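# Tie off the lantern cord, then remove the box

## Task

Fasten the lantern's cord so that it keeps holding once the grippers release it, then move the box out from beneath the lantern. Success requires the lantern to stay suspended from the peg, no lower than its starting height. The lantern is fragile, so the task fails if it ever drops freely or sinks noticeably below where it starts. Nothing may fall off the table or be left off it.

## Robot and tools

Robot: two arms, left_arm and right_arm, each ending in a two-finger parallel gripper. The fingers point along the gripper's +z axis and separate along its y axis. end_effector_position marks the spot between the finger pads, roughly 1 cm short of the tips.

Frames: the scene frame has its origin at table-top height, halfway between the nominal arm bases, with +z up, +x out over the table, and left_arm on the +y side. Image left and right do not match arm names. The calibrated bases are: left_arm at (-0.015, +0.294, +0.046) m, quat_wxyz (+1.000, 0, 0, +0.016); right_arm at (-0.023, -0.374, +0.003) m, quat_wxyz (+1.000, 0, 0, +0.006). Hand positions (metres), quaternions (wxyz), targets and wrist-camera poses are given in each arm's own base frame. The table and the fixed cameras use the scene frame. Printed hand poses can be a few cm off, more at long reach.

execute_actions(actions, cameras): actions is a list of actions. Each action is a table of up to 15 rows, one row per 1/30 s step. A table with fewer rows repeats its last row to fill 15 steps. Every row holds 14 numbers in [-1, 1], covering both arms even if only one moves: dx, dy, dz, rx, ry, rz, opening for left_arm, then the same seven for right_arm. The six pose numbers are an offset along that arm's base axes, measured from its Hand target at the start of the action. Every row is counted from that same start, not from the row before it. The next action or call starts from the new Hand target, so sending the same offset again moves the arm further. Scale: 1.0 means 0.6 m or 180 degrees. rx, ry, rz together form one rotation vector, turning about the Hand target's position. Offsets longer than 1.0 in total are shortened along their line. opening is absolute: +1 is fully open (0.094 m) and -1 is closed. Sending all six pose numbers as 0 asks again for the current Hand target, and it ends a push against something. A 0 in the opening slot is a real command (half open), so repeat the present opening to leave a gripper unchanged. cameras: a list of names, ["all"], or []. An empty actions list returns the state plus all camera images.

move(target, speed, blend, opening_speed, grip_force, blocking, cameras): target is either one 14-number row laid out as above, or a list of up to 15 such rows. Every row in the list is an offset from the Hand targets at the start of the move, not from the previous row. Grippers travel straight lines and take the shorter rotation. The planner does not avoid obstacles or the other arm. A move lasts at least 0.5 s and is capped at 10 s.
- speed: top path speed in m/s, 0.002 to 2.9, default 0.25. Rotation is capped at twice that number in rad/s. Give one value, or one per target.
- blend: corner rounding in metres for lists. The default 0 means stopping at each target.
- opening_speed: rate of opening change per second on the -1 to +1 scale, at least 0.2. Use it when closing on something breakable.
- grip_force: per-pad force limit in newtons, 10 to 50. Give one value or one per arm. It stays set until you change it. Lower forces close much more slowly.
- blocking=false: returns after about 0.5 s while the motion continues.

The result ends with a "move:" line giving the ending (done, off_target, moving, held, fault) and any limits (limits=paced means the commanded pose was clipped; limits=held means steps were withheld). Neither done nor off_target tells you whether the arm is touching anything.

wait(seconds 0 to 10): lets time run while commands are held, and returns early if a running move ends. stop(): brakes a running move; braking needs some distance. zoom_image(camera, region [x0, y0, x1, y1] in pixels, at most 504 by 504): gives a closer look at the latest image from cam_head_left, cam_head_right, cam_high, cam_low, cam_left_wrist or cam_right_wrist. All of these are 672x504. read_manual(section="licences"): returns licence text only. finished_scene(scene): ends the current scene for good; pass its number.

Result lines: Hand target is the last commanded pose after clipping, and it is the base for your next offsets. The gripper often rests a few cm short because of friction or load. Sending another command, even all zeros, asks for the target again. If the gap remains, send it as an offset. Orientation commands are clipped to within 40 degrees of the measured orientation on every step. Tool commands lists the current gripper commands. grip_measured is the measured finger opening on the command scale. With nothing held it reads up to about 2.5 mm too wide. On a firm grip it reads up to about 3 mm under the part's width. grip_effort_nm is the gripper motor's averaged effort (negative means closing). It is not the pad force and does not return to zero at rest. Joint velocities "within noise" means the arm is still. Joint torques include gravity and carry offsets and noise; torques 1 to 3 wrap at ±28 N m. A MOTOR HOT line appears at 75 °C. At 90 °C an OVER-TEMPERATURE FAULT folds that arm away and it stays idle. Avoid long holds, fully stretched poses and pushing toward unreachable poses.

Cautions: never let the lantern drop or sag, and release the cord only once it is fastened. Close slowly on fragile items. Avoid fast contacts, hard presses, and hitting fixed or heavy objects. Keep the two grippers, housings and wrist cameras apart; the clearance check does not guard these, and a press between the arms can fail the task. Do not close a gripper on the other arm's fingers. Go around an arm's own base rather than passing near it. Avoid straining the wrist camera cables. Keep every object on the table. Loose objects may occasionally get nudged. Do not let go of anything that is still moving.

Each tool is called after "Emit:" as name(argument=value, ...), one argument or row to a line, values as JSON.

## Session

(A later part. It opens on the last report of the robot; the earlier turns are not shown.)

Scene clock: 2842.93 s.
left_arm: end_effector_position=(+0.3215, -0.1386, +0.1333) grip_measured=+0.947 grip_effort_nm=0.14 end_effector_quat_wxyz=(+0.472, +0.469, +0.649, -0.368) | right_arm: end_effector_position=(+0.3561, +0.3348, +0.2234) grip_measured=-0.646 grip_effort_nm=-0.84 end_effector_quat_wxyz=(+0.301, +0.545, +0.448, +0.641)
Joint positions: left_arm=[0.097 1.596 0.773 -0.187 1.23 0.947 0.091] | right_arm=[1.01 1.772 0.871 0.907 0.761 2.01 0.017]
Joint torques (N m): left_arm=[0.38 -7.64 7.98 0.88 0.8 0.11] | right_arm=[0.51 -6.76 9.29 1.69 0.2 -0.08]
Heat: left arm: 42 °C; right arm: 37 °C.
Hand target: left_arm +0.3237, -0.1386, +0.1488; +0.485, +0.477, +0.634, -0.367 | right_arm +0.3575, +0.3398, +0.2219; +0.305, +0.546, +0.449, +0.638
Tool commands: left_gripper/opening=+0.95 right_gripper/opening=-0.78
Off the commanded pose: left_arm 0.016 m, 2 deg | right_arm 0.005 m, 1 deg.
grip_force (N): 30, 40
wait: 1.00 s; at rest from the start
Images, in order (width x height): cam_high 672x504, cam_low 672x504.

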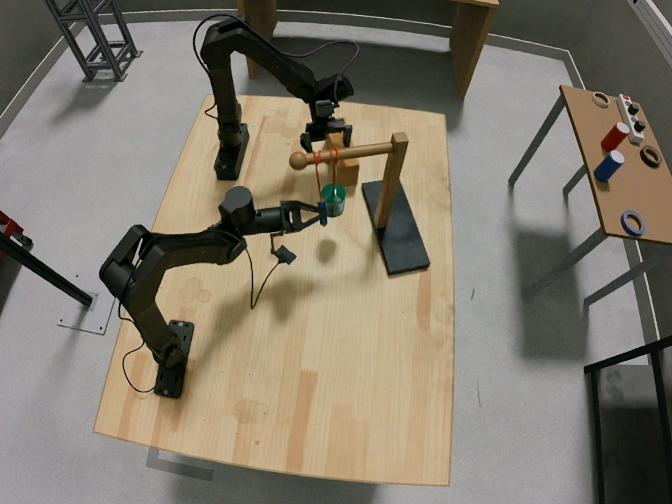

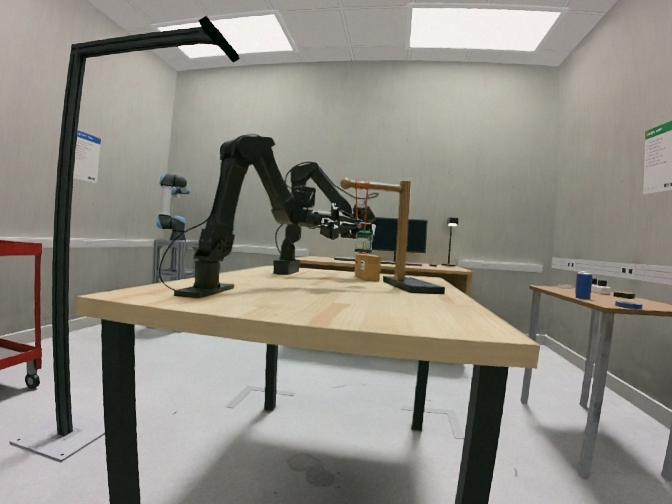

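Emit:
move(
  target=[
    [-0.04,0.07,0.033,0,0,0,0.95,-0.0728,0.0163,0.0352,-0.1886,-0.047,0,-0.78],
    [-0.083,0.133,0.033,0,0,0,0.95,-0.1063,0.1162,0.0968,-0.1886,-0.047,0,-0.78],
    [-0.083,0.133,0.033,0,0,0,0.95,-0.1093,0.1757,0.2302,-0.1886,-0.047,0,-0.78],
  ],
  speed=0.12,
  blend=[0.02, 0.03, 0],
  grip_force=[30, 40],
  cameras=["cam_low","cam_high","cam_head_left","cam_head_right"],
)

Emit:
zoom_image(
  camera="cam_low",
  region=[310, 150, 440, 290],
)

Emit:
zoom_image(
  camera="cam_high",
  region=[270, 110, 430, 240],
)

Emit:
zoom_image(
  camera="cam_head_left",
  region=[230, 60, 370, 200],
)

Scene clock: 2869.17 s.
left_arm: end_effector_position=(+0.2688, -0.0617, +0.1653) grip_measured=+0.947 grip_effort_nm=0.14 end_effector_quat_wxyz=(+0.479, +0.480, +0.640, -0.362) | right_arm: end_effector_position=(+0.2961, +0.4344, +0.3595) grip_measured=-0.646 grip_effort_nm=-0.84 end_effector_quat_wxyz=(+0.488, +0.392, +0.586, +0.515)
Joint positions: left_arm=[0.439 1.679 1.015 -1.405 1.247 2.09 0.091] | right_arm=[1.273 1.841 1.54 0.313 1.05 1.392 0.017]
Joint torques (N m): left_arm=[0.57 -4.59 6.75 -0.74 0.69 0.08] | right_arm=[1.01 -8.31 11.33 1.35 -0.04 -0.01]
Heat: left arm: 41 °C; right arm: 38 °C.
Hand target: left_arm +0.2739, -0.0588, +0.1686; +0.485, +0.477, +0.634, -0.367 | right_arm +0.2919, +0.4453, +0.3599; +0.483, +0.385, +0.593, +0.517
Off the commanded pose: left_arm 0.007 m, 1 deg | right_arm 0.012 m, 1 deg.
joint sent to its limit (left arm) — joint 6 (wrist roll), upper limit. The joint targets still meet the commanded pose.
grip_force (N): 30, 40
move: off_target (right_arm)
Images, in order (width x height): cam_head_left 672x504, cam_head_right 672x504, cam_high 672x504, cam_low 672x504.

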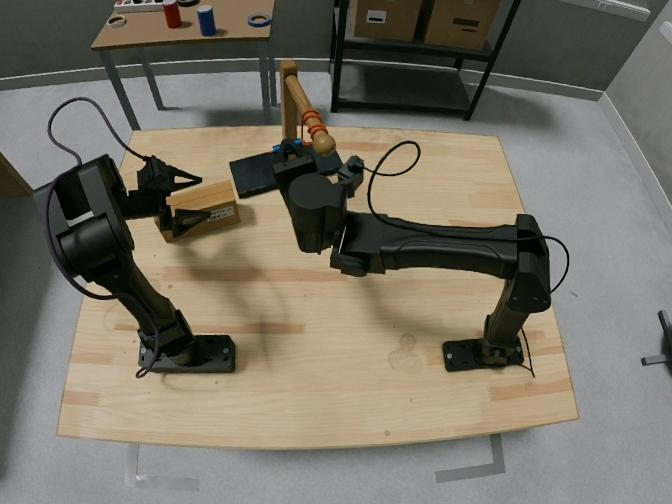

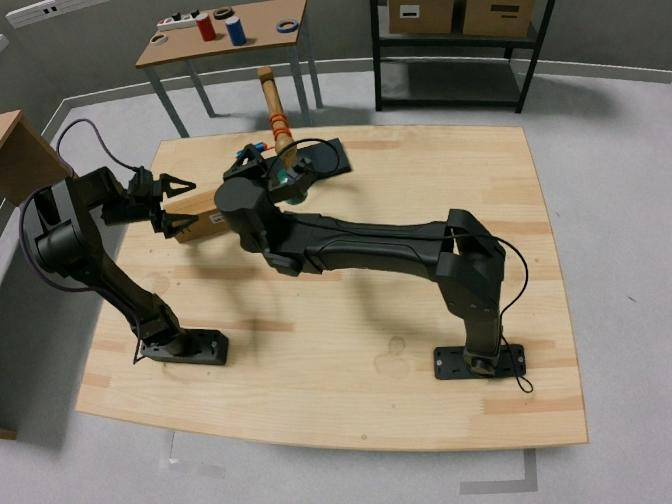

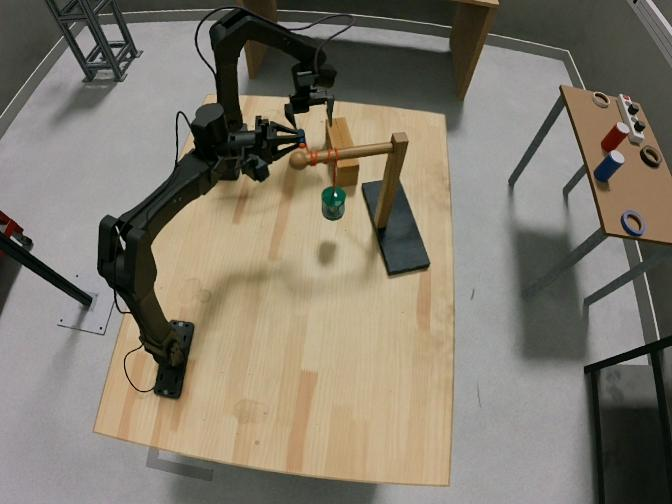

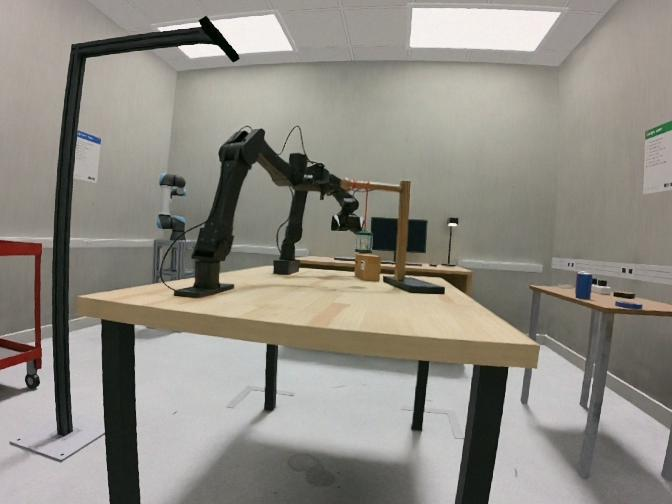

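Scaled by 3.600 from the camera's 672x504 image, which has a finer 960x720 frame.

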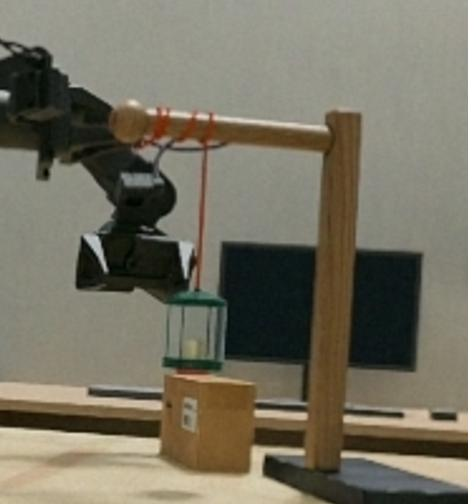

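Scaled by 3.150 from the camera's 672x504 image, which has a finer 960x720 frame.

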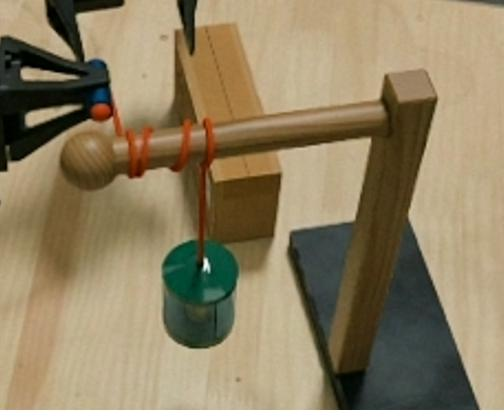

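Scaled by 3.600 from the camera's 672x504 image, which has a finer 960x720 frame.

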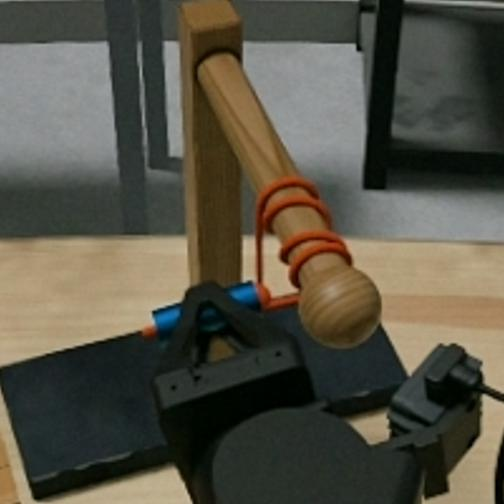

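Emit:
execute_actions(
  actions=[],
  cameras=["cam_high", "cam_low"],
)

Scene clock: 2899.23 s.
left_arm: end_effector_position=(+0.2688, -0.0617, +0.1653) grip_measured=+0.947 grip_effort_nm=0.14 end_effector_quat_wxyz=(+0.479, +0.480, +0.640, -0.362) | right_arm: end_effector_position=(+0.2961, +0.4344, +0.3595) grip_measured=-0.646 grip_effort_nm=-0.84 end_effector_quat_wxyz=(+0.488, +0.392, +0.586, +0.515)
Joint positions: left_arm=[0.439 1.679 1.015 -1.405 1.247 2.09 0.091] | right_arm=[1.273 1.841 1.54 0.312 1.05 1.392 0.017]
Joint velocities: within noise
Joint torques (N m): left_arm=[0.46 -4.55 6.76 -0.73 0.69 0.1] | right_arm=[1.1 -8.38 11.47 1.37 -0.06 0]
Heat: left arm: 40 °C; right arm: 41 °C.
Hand target: left_arm +0.2739, -0.0588, +0.1686; +0.485, +0.477, +0.634, -0.367 | right_arm +0.2919, +0.4453, +0.3599; +0.483, +0.385, +0.593, +0.517
Tool commands: left_gripper/opening=+0.95 right_gripper/opening=-0.78
Off the commanded pose: left_arm 0.007 m, 1 deg | right_arm 0.012 m, 1 deg.
grip_force (N): 30, 40
Images, in order (width x height): cam_high 672x504, cam_low 672x504.

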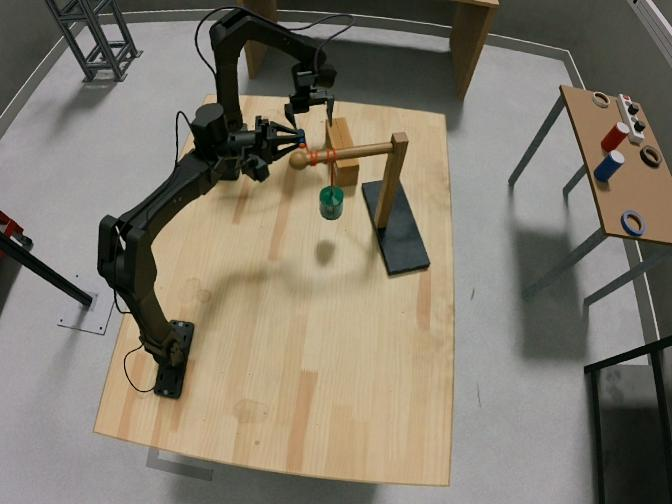

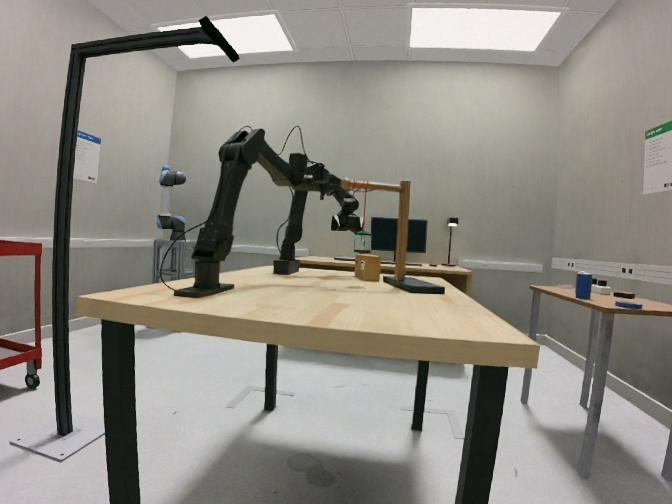

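Emit:
move(
  target=[
    [0,0,0,0,0,0,0.95,0.0312,-0.0355,0.1202,0,0,0,-0.78],
    [0,0,0,0,0,0,0.95,0.0785,-0.1352,0.1635,0,0,0,-0.78],
    [0,0,0,0,0,0,0.95,0.1163,-0.2392,0.1185,0.0539,0.0134,0,-0.78],
    [0,0,0,0,0,0,0.95,0.1342,-0.2758,0.0135,0.097,0.0242,0,-0.78],
  ],
  speed=0.12,
  blend=[0.02,0.02,0.02,0],
  grip_force=[30,40],
  cameras=["cam_high","cam_low","cam_right_wrist","cam_left_wrist"],
)

Scene clock: 2924.33 s.
left_arm: end_effector_position=(+0.2688, -0.0617, +0.1653) grip_measured=+0.947 grip_effort_nm=0.14 end_effector_quat_wxyz=(+0.479, +0.480, +0.640, -0.362) | right_arm: end_effector_position=(+0.3665, +0.3043, +0.3632) grip_measured=-0.646 grip_effort_nm=-0.84 end_effector_quat_wxyz=(+0.373, +0.454, +0.546, +0.597)
Joint positions: left_arm=[0.439 1.679 1.015 -1.405 1.247 2.09 0.091] | right_arm=[0.9 1.469 1.167 0.292 0.581 1.712 0.017]
Joint torques (N m): left_arm=[0.57 -4.56 6.82 -0.72 0.69 0.1] | right_arm=[-2.26 -9.35 7.16 1.82 0.62 -0.03]
Heat: left arm: 40 °C; right arm: 41 °C.
Hand target: left_arm +0.2739, -0.0588, +0.1686; +0.485, +0.477, +0.634, -0.367 | right_arm +0.3725, +0.2798, +0.3681; +0.396, +0.473, +0.525, +0.586
Off the commanded pose: left_arm 0.007 m, 1 deg | right_arm 0.026 m, 4 deg.
joint sent to its limit (left arm) — joint 6 (wrist roll), upper limit. The joint targets still meet the commanded pose.
grip_force (N): 30, 40
move: off_target (right_arm)
Images, in order (width x height): cam_high 672x504, cam_low 672x504, cam_left_wrist 672x504, cam_right_wrist 672x504.

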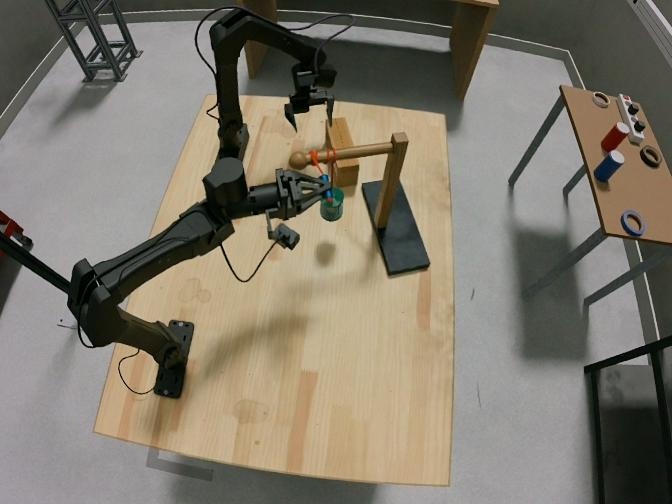

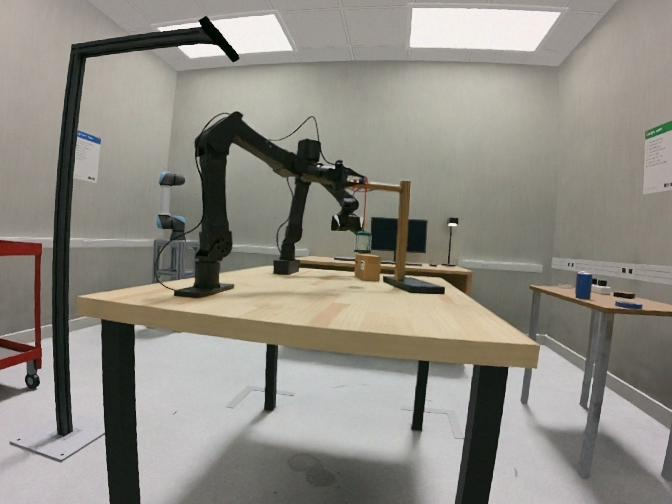

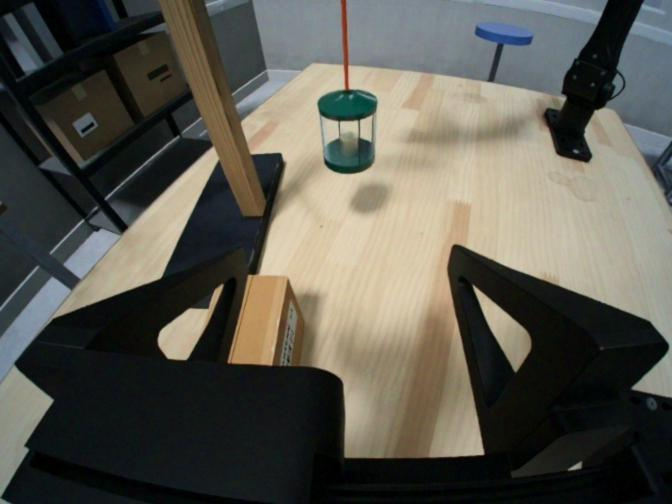

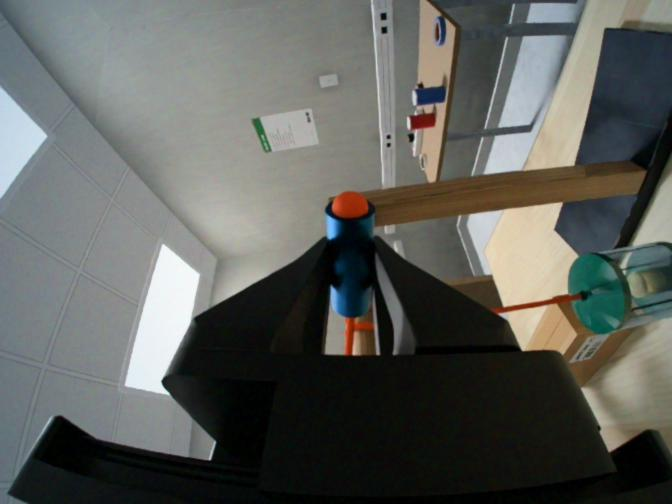

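Emit:
zoom_image(
  camera="cam_high",
  region=[270, 110, 430, 240],
)

Emit:
zoom_image(
  camera="cam_low",
  region=[310, 150, 440, 290],
)

Scaled by 3.150 from the camera's 672x504 image, which has a finer 960x720 frame.

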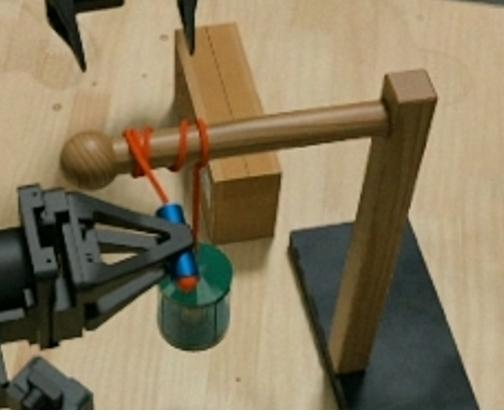

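Scaled by 3.600 from the camera's 672x504 image, which has a finer 960x720 frame.

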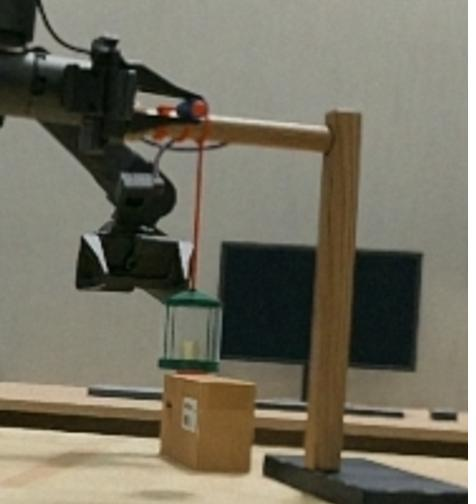

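Emit:
move(
  target=[
    [0,0,0,0,0,0,0.95,-0.0193,0.0633,-0.0453,0.0485,0.0121,0,-0.78],
    [0,0,0,0,0,0,0.95,-0.0287,0.1003,-0.0735,0.0916,0.0229,0,-0.78],
  ],
  speed=0.08,
  blend=[0.015,0],
  cameras=["cam_high","cam_low","cam_right_wrist","cam_left_wrist"],
)

Emit:
zoom_image(
  camera="cam_high",
  region=[270, 110, 430, 240],
)

Emit:
zoom_image(
  camera="cam_low",
  region=[310, 150, 440, 290],
)

Emit:
zoom_image(
  camera="cam_right_wrist",
  region=[250, 120, 600, 380],
)

Scene clock: 2950.07 s.
left_arm: end_effector_position=(+0.2688, -0.0617, +0.1653) grip_measured=+0.947 grip_effort_nm=0.14 end_effector_quat_wxyz=(+0.479, +0.480, +0.640, -0.362) | right_arm: end_effector_position=(+0.3549, +0.3373, +0.3329) grip_measured=-0.646 grip_effort_nm=-0.84 end_effector_quat_wxyz=(+0.301, +0.544, +0.445, +0.644)
Joint positions: left_arm=[0.439 1.679 1.015 -1.405 1.247 2.09 0.091] | right_arm=[1.017 1.597 1.146 0.466 0.767 2.008 0.017]
Joint torques (N m): left_arm=[0.54 -4.55 6.71 -0.74 0.68 0.1] | right_arm=[0.53 -6.32 7.73 1.83 0.22 -0.03]
Heat: left arm: 40 °C; right arm: 36 °C.
Hand target: left_arm +0.2739, -0.0588, +0.1686; +0.485, +0.477, +0.634, -0.367 | right_arm +0.3552, +0.3399, +0.3240; +0.305, +0.546, +0.449, +0.638
Off the commanded pose: left_arm 0.007 m, 1 deg | right_arm 0.009 m, 1 deg.
joint sent to its limit (left arm) — joint 6 (wrist roll), upper limit. The joint targets still meet the commanded pose.
grip_force (N): 30, 40
move: done
Images, in order (width x height): cam_high 672x504, cam_low 672x504, cam_left_wrist 672x504, cam_right_wrist 672x504.

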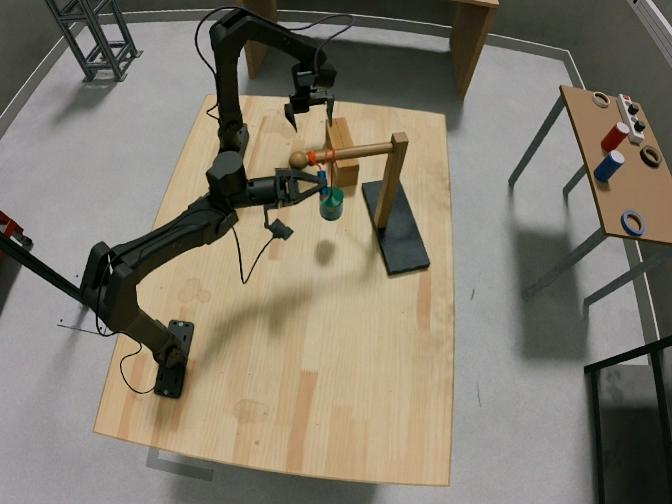

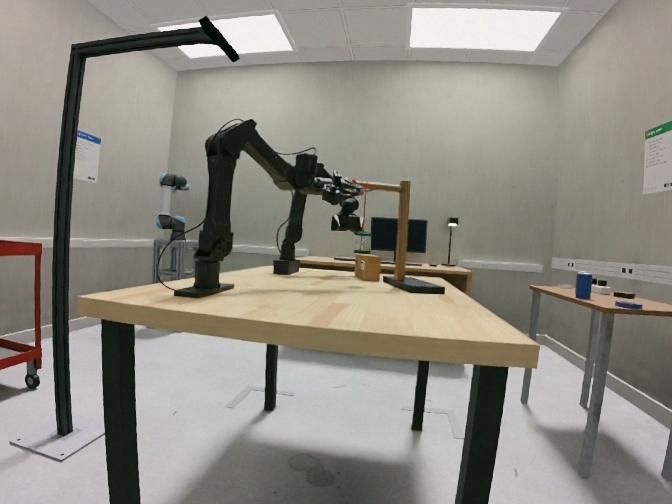

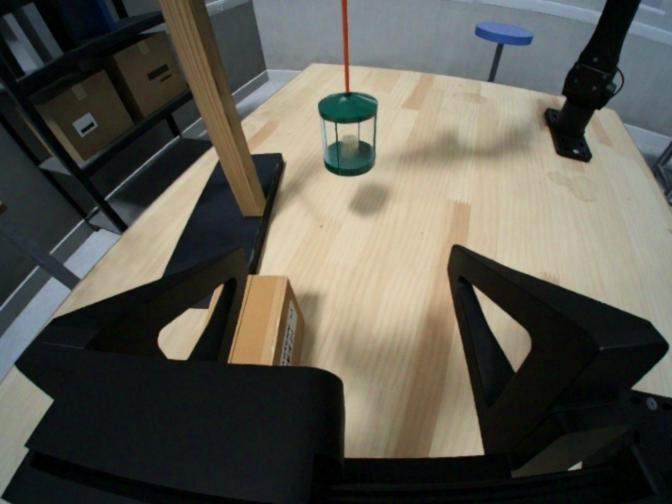

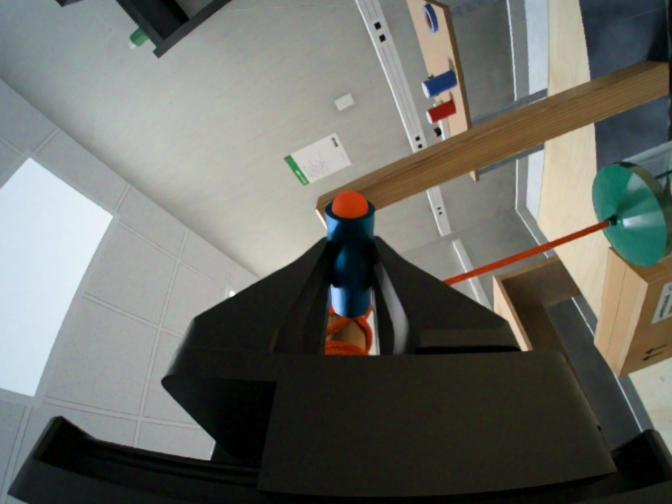

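Scaled by 3.150 from the camera's 672x504 image, which has a finer 960x720 frame.

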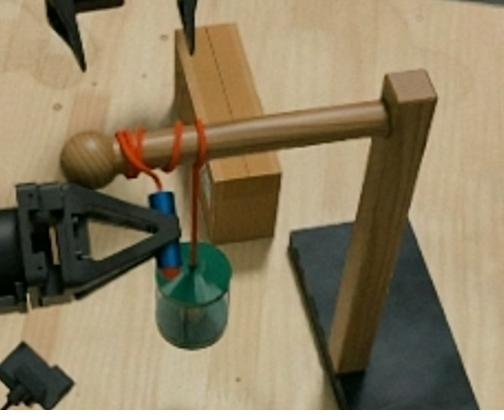

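Scaled by 3.600 from the camera's 672x504 image, which has a finer 960x720 frame.

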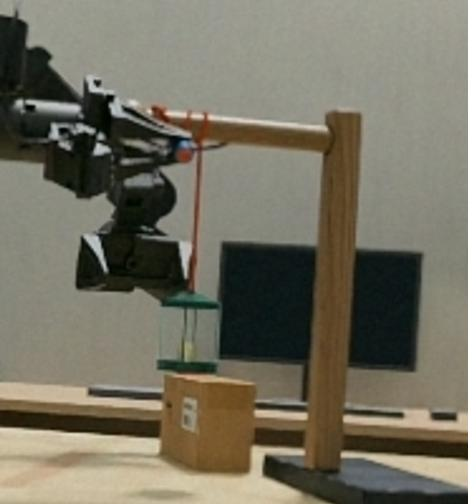

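Scaled by 1.440 from the camera's 672x504 image, which has a finer 960x720 frame.

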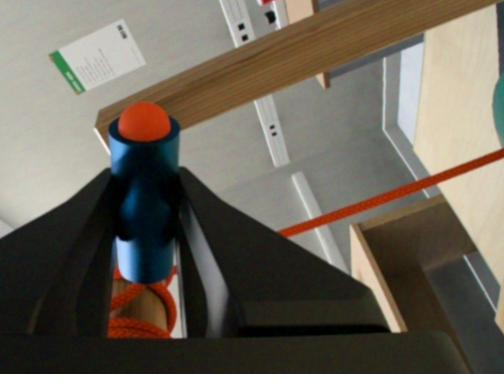

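Emit:
move(
  target=[0,0,0,0,0,0,0.95,0,-0.003,-0.0235,0,0,0,-0.78],
  speed=0.05,
  cameras=["cam_high","cam_low","cam_right_wrist"],
)

Emit:
zoom_image(
  camera="cam_high",
  region=[270, 110, 430, 240],
)

Emit:
zoom_image(
  camera="cam_low",
  region=[310, 150, 440, 290],
)

Emit:
zoom_image(
  camera="cam_right_wrist",
  region=[250, 120, 600, 380],
)

Scene clock: 2972.57 s.
left_arm: end_effector_position=(+0.2688, -0.0617, +0.1653) grip_measured=+0.947 grip_effort_nm=0.14 end_effector_quat_wxyz=(+0.479, +0.480, +0.640, -0.362) | right_arm: end_effector_position=(+0.3535, +0.3351, +0.3284) grip_measured=-0.646 grip_effort_nm=-0.84 end_effector_quat_wxyz=(+0.297, +0.544, +0.434, +0.654)
Joint positions: left_arm=[0.439 1.679 1.015 -1.405 1.247 2.09 0.091] | right_arm=[1.017 1.597 1.104 0.537 0.767 2.011 0.017]
Joint torques (N m): left_arm=[0.5 -4.59 6.72 -0.73 0.7 0.09] | right_arm=[0.23 -5.64 6.9 1.69 0.14 -0.07]
Heat: left arm: 40 °C; right arm: 37 °C.
Hand target: left_arm +0.2739, -0.0588, +0.1686; +0.485, +0.477, +0.634, -0.367 | right_arm +0.3552, +0.3381, +0.3099; +0.305, +0.546, +0.449, +0.638
Off the commanded pose: left_arm 0.007 m, 1 deg | right_arm 0.019 m, 3 deg.
joint sent to its limit (left arm) — joint 6 (wrist roll), upper limit. The joint targets still meet the commanded pose.
grip_force (N): 30, 40
move: off_target (right_arm)
Images, in order (width x height): cam_high 672x504, cam_low 672x504, cam_right_wrist 672x504.

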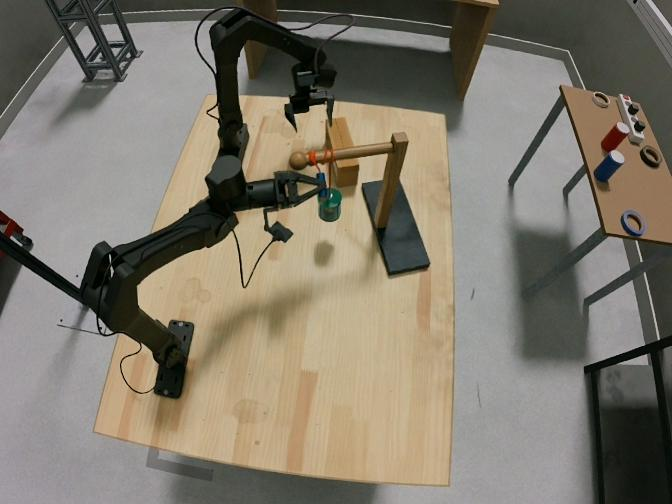

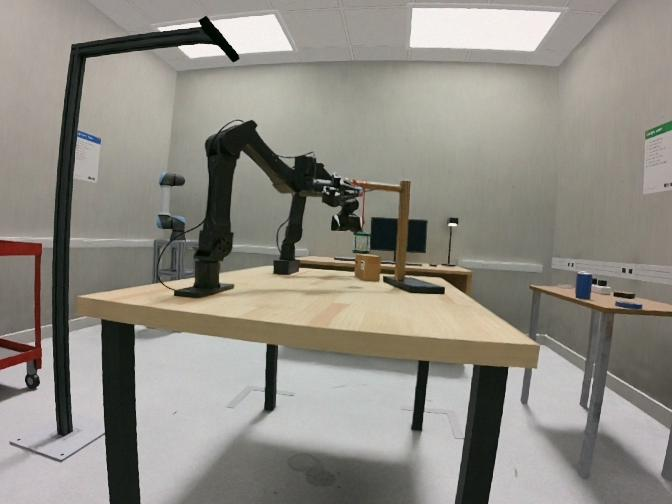

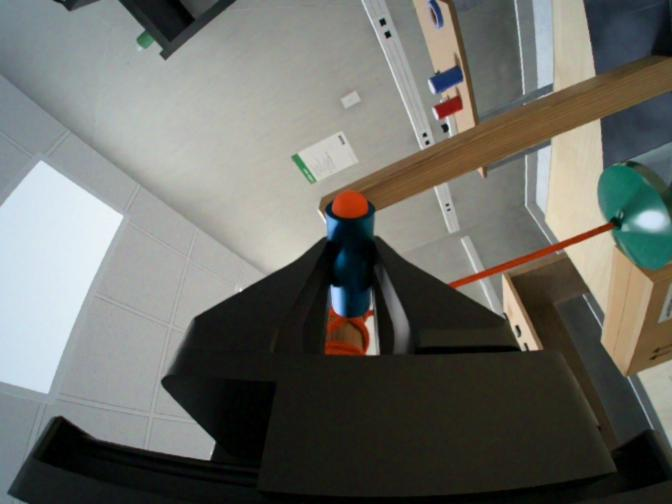

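Scaled by 3.150 from the camera's 672x504 image, which has a finer 960x720 frame.

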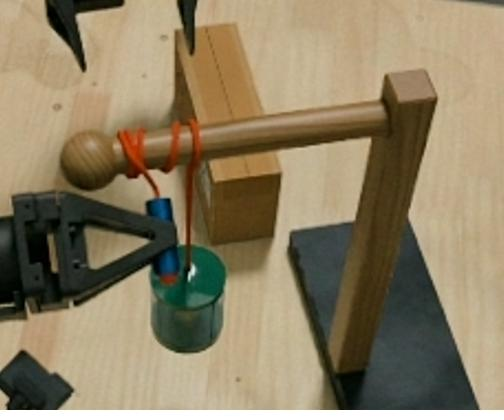

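Scaled by 3.600 from the camera's 672x504 image, which has a finer 960x720 frame.

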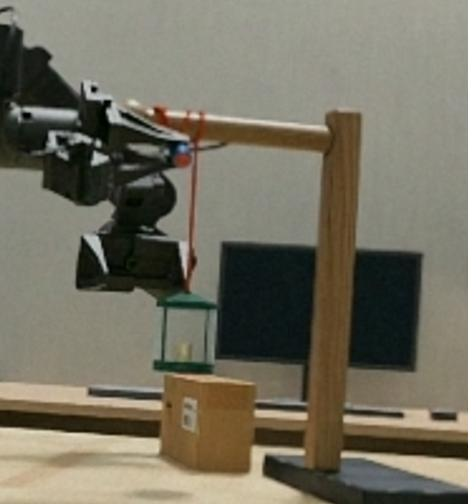

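Scaled by 1.440 from the camera's 672x504 image, which has a finer 960x720 frame.

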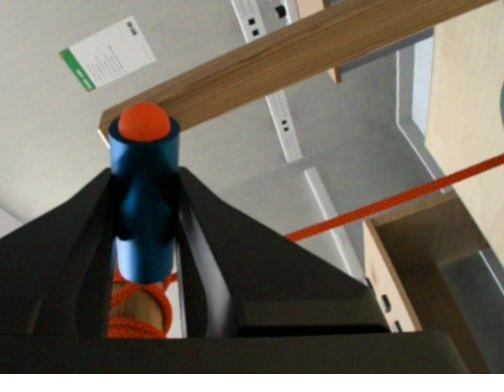

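Emit:
move(
  target=[0,0,0,0,0,0,0.95,-0.0015,-0.002,0.030,0,0,0,-0.78],
  speed=0.05,
  cameras=["cam_high","cam_low"],
)

Emit:
zoom_image(
  camera="cam_high",
  region=[270, 110, 430, 240],
)

Emit:
zoom_image(
  camera="cam_low",
  region=[310, 150, 440, 290],
)

Scene clock: 2994.03 s.
left_arm: end_effector_position=(+0.2688, -0.0617, +0.1653) grip_measured=+0.947 grip_effort_nm=0.14 end_effector_quat_wxyz=(+0.479, +0.480, +0.640, -0.362) | right_arm: end_effector_position=(+0.3543, +0.3364, +0.3277) grip_measured=-0.646 grip_effort_nm=-0.84 end_effector_quat_wxyz=(+0.298, +0.544, +0.439, +0.650)
Joint positions: left_arm=[0.439 1.679 1.015 -1.405 1.247 2.09 0.091] | right_arm=[1.017 1.6 1.116 0.514 0.767 2.011 0.017]
Joint torques (N m): left_arm=[0.47 -4.63 6.76 -0.73 0.69 0.11] | right_arm=[0.27 -7.99 10.24 1.24 0.14 -0.09]
Heat: left arm: 41 °C; right arm: 36 °C.
Hand target: left_arm +0.2739, -0.0588, +0.1686; +0.485, +0.477, +0.634, -0.367 | right_arm +0.3543, +0.3369, +0.3278; +0.305, +0.546, +0.450, +0.638
Off the commanded pose: left_arm 0.007 m, 1 deg | right_arm 0.001 m, 2 deg.
joint sent to its limit (left arm) — joint 6 (wrist roll), upper limit. The joint targets still meet the commanded pose.
grip_force (N): 30, 40
move: done
Images, in order (width x height): cam_high 672x504, cam_low 672x504.

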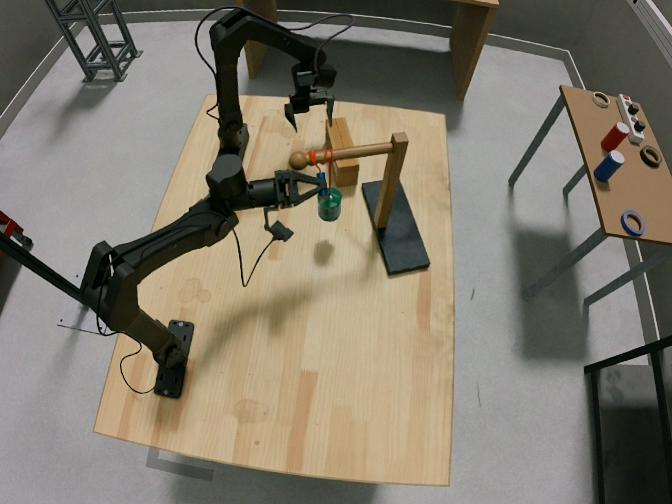

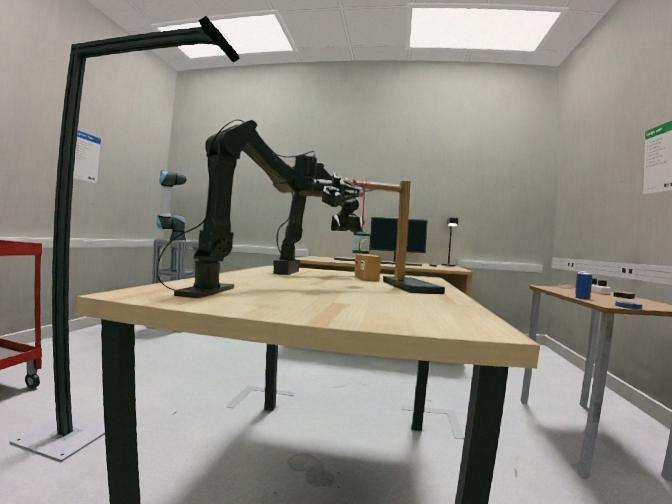

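Scaled by 3.150 from the camera's 672x504 image, which has a finer 960x720 frame.

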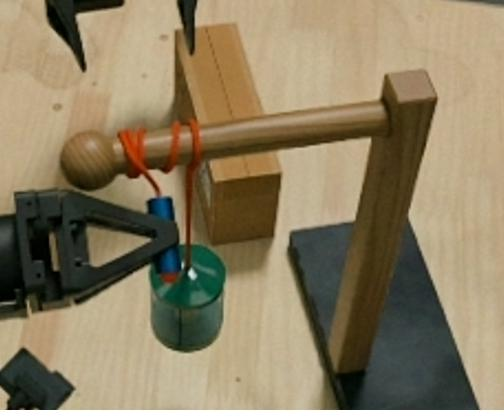

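Scaled by 3.600 from the camera's 672x504 image, which has a finer 960x720 frame.

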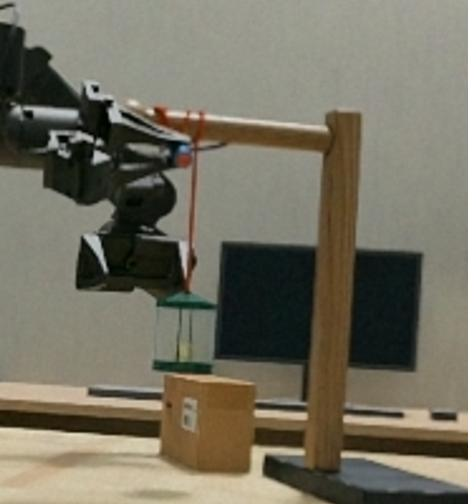

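Emit:
move(
  target=[0,0,0,0,0,0,0.95,0,0,0,0,0,0,0.7],
  speed=0.05,
  opening_speed=0.25,
  cameras=["cam_high","cam_low","cam_right_wrist","cam_left_wrist"],
)

Emit:
zoom_image(
  camera="cam_high",
  region=[270, 110, 430, 240],
)

Emit:
zoom_image(
  camera="cam_low",
  region=[310, 150, 440, 290],
)

Emit:
zoom_image(
  camera="cam_right_wrist",
  region=[200, 100, 600, 400],
)

Scene clock: 3016.47 s.
left_arm: end_effector_position=(+0.2688, -0.0617, +0.1653) grip_measured=+0.947 grip_effort_nm=0.14 end_effector_quat_wxyz=(+0.479, +0.480, +0.640, -0.362) | right_arm: end_effector_position=(+0.3544, +0.3365, +0.3216) grip_measured=+0.699 grip_effort_nm=0.08 end_effector_quat_wxyz=(+0.302, +0.545, +0.450, +0.639)
Joint positions: left_arm=[0.439 1.679 1.015 -1.405 1.247 2.09 0.091] | right_arm=[1.017 1.6 1.116 0.483 0.767 2.011 0.08]
Joint torques (N m): left_arm=[0.53 -4.6 6.76 -0.74 0.69 0.1] | right_arm=[0.25 -7.88 10.45 1.51 0.15 -0.07]
Heat: left arm: 41 °C; right arm: 36 °C.
Hand target: left_arm +0.2739, -0.0588, +0.1686; +0.485, +0.477, +0.634, -0.367 | right_arm +0.3543, +0.3370, +0.3280; +0.305, +0.546, +0.449, +0.638
Off the commanded pose: left_arm 0.007 m, 1 deg | right_arm 0.006 m, 0 deg.
joint sent to its limit (left arm) — joint 6 (wrist roll), upper limit. The joint targets still meet the commanded pose.
grip_force (N): 30, 40
move: done
Images, in order (width x height): cam_high 672x504, cam_low 672x504, cam_left_wrist 672x504, cam_right_wrist 672x504.

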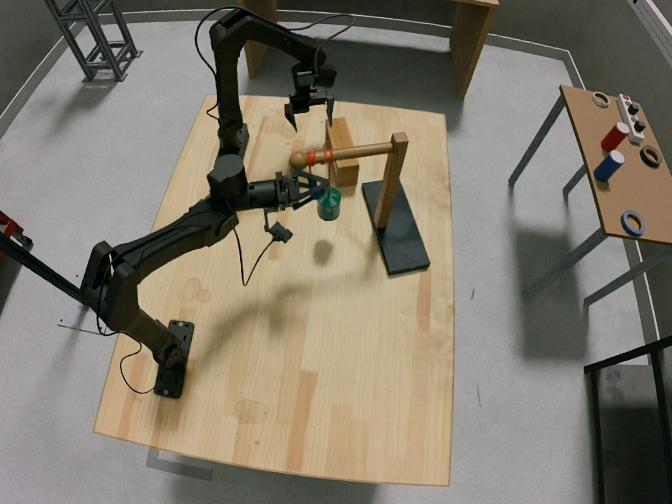

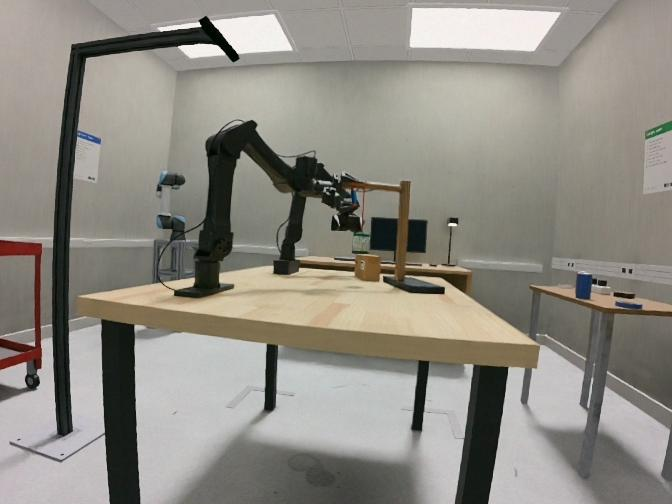

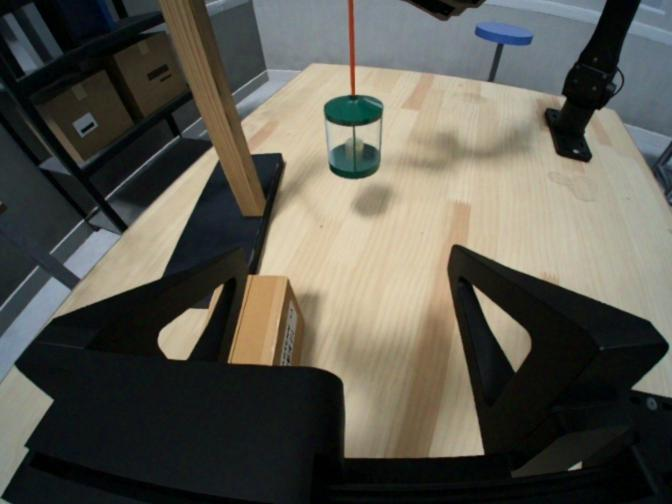

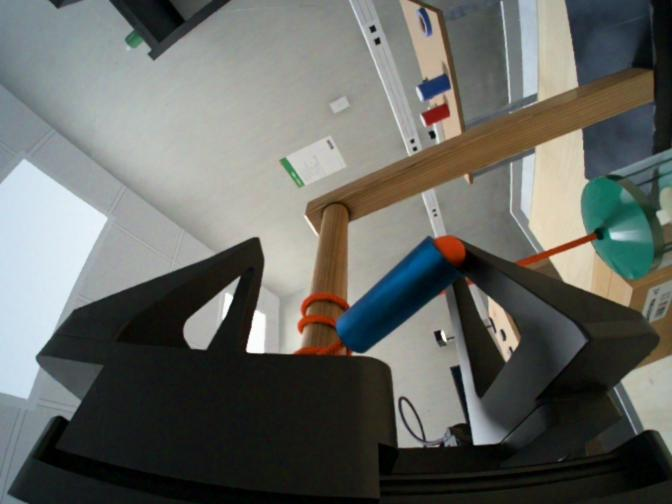

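Scaled by 3.150 from the camera's 672x504 image, which has a finer 960x720 frame.

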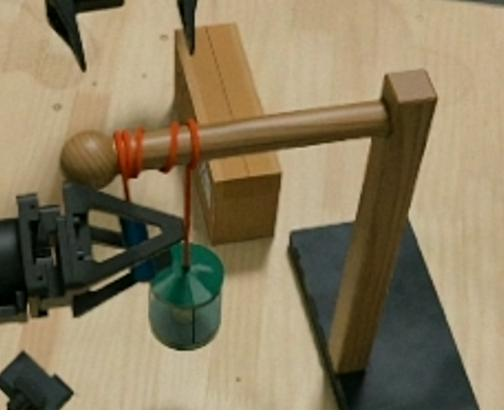

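Scaled by 3.600 from the camera's 672x504 image, which has a finer 960x720 frame.

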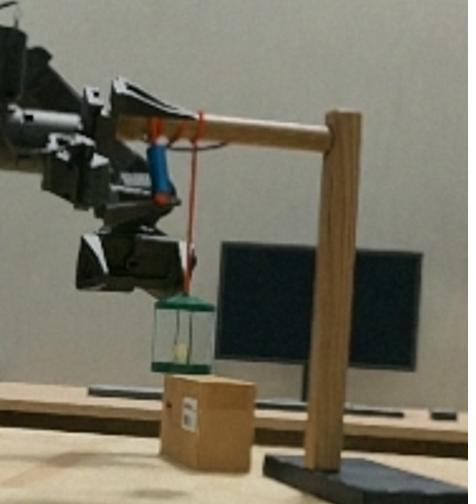

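Scaled by 1.260 from the camera's 672x504 image, which has a finer 960x720 frame.

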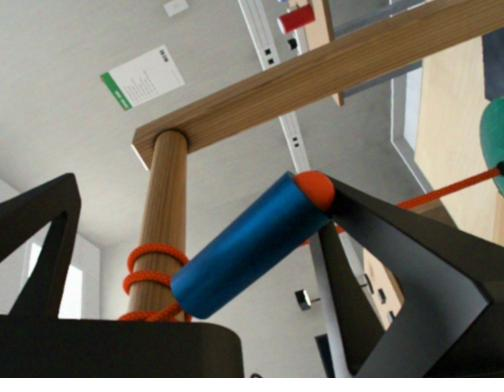

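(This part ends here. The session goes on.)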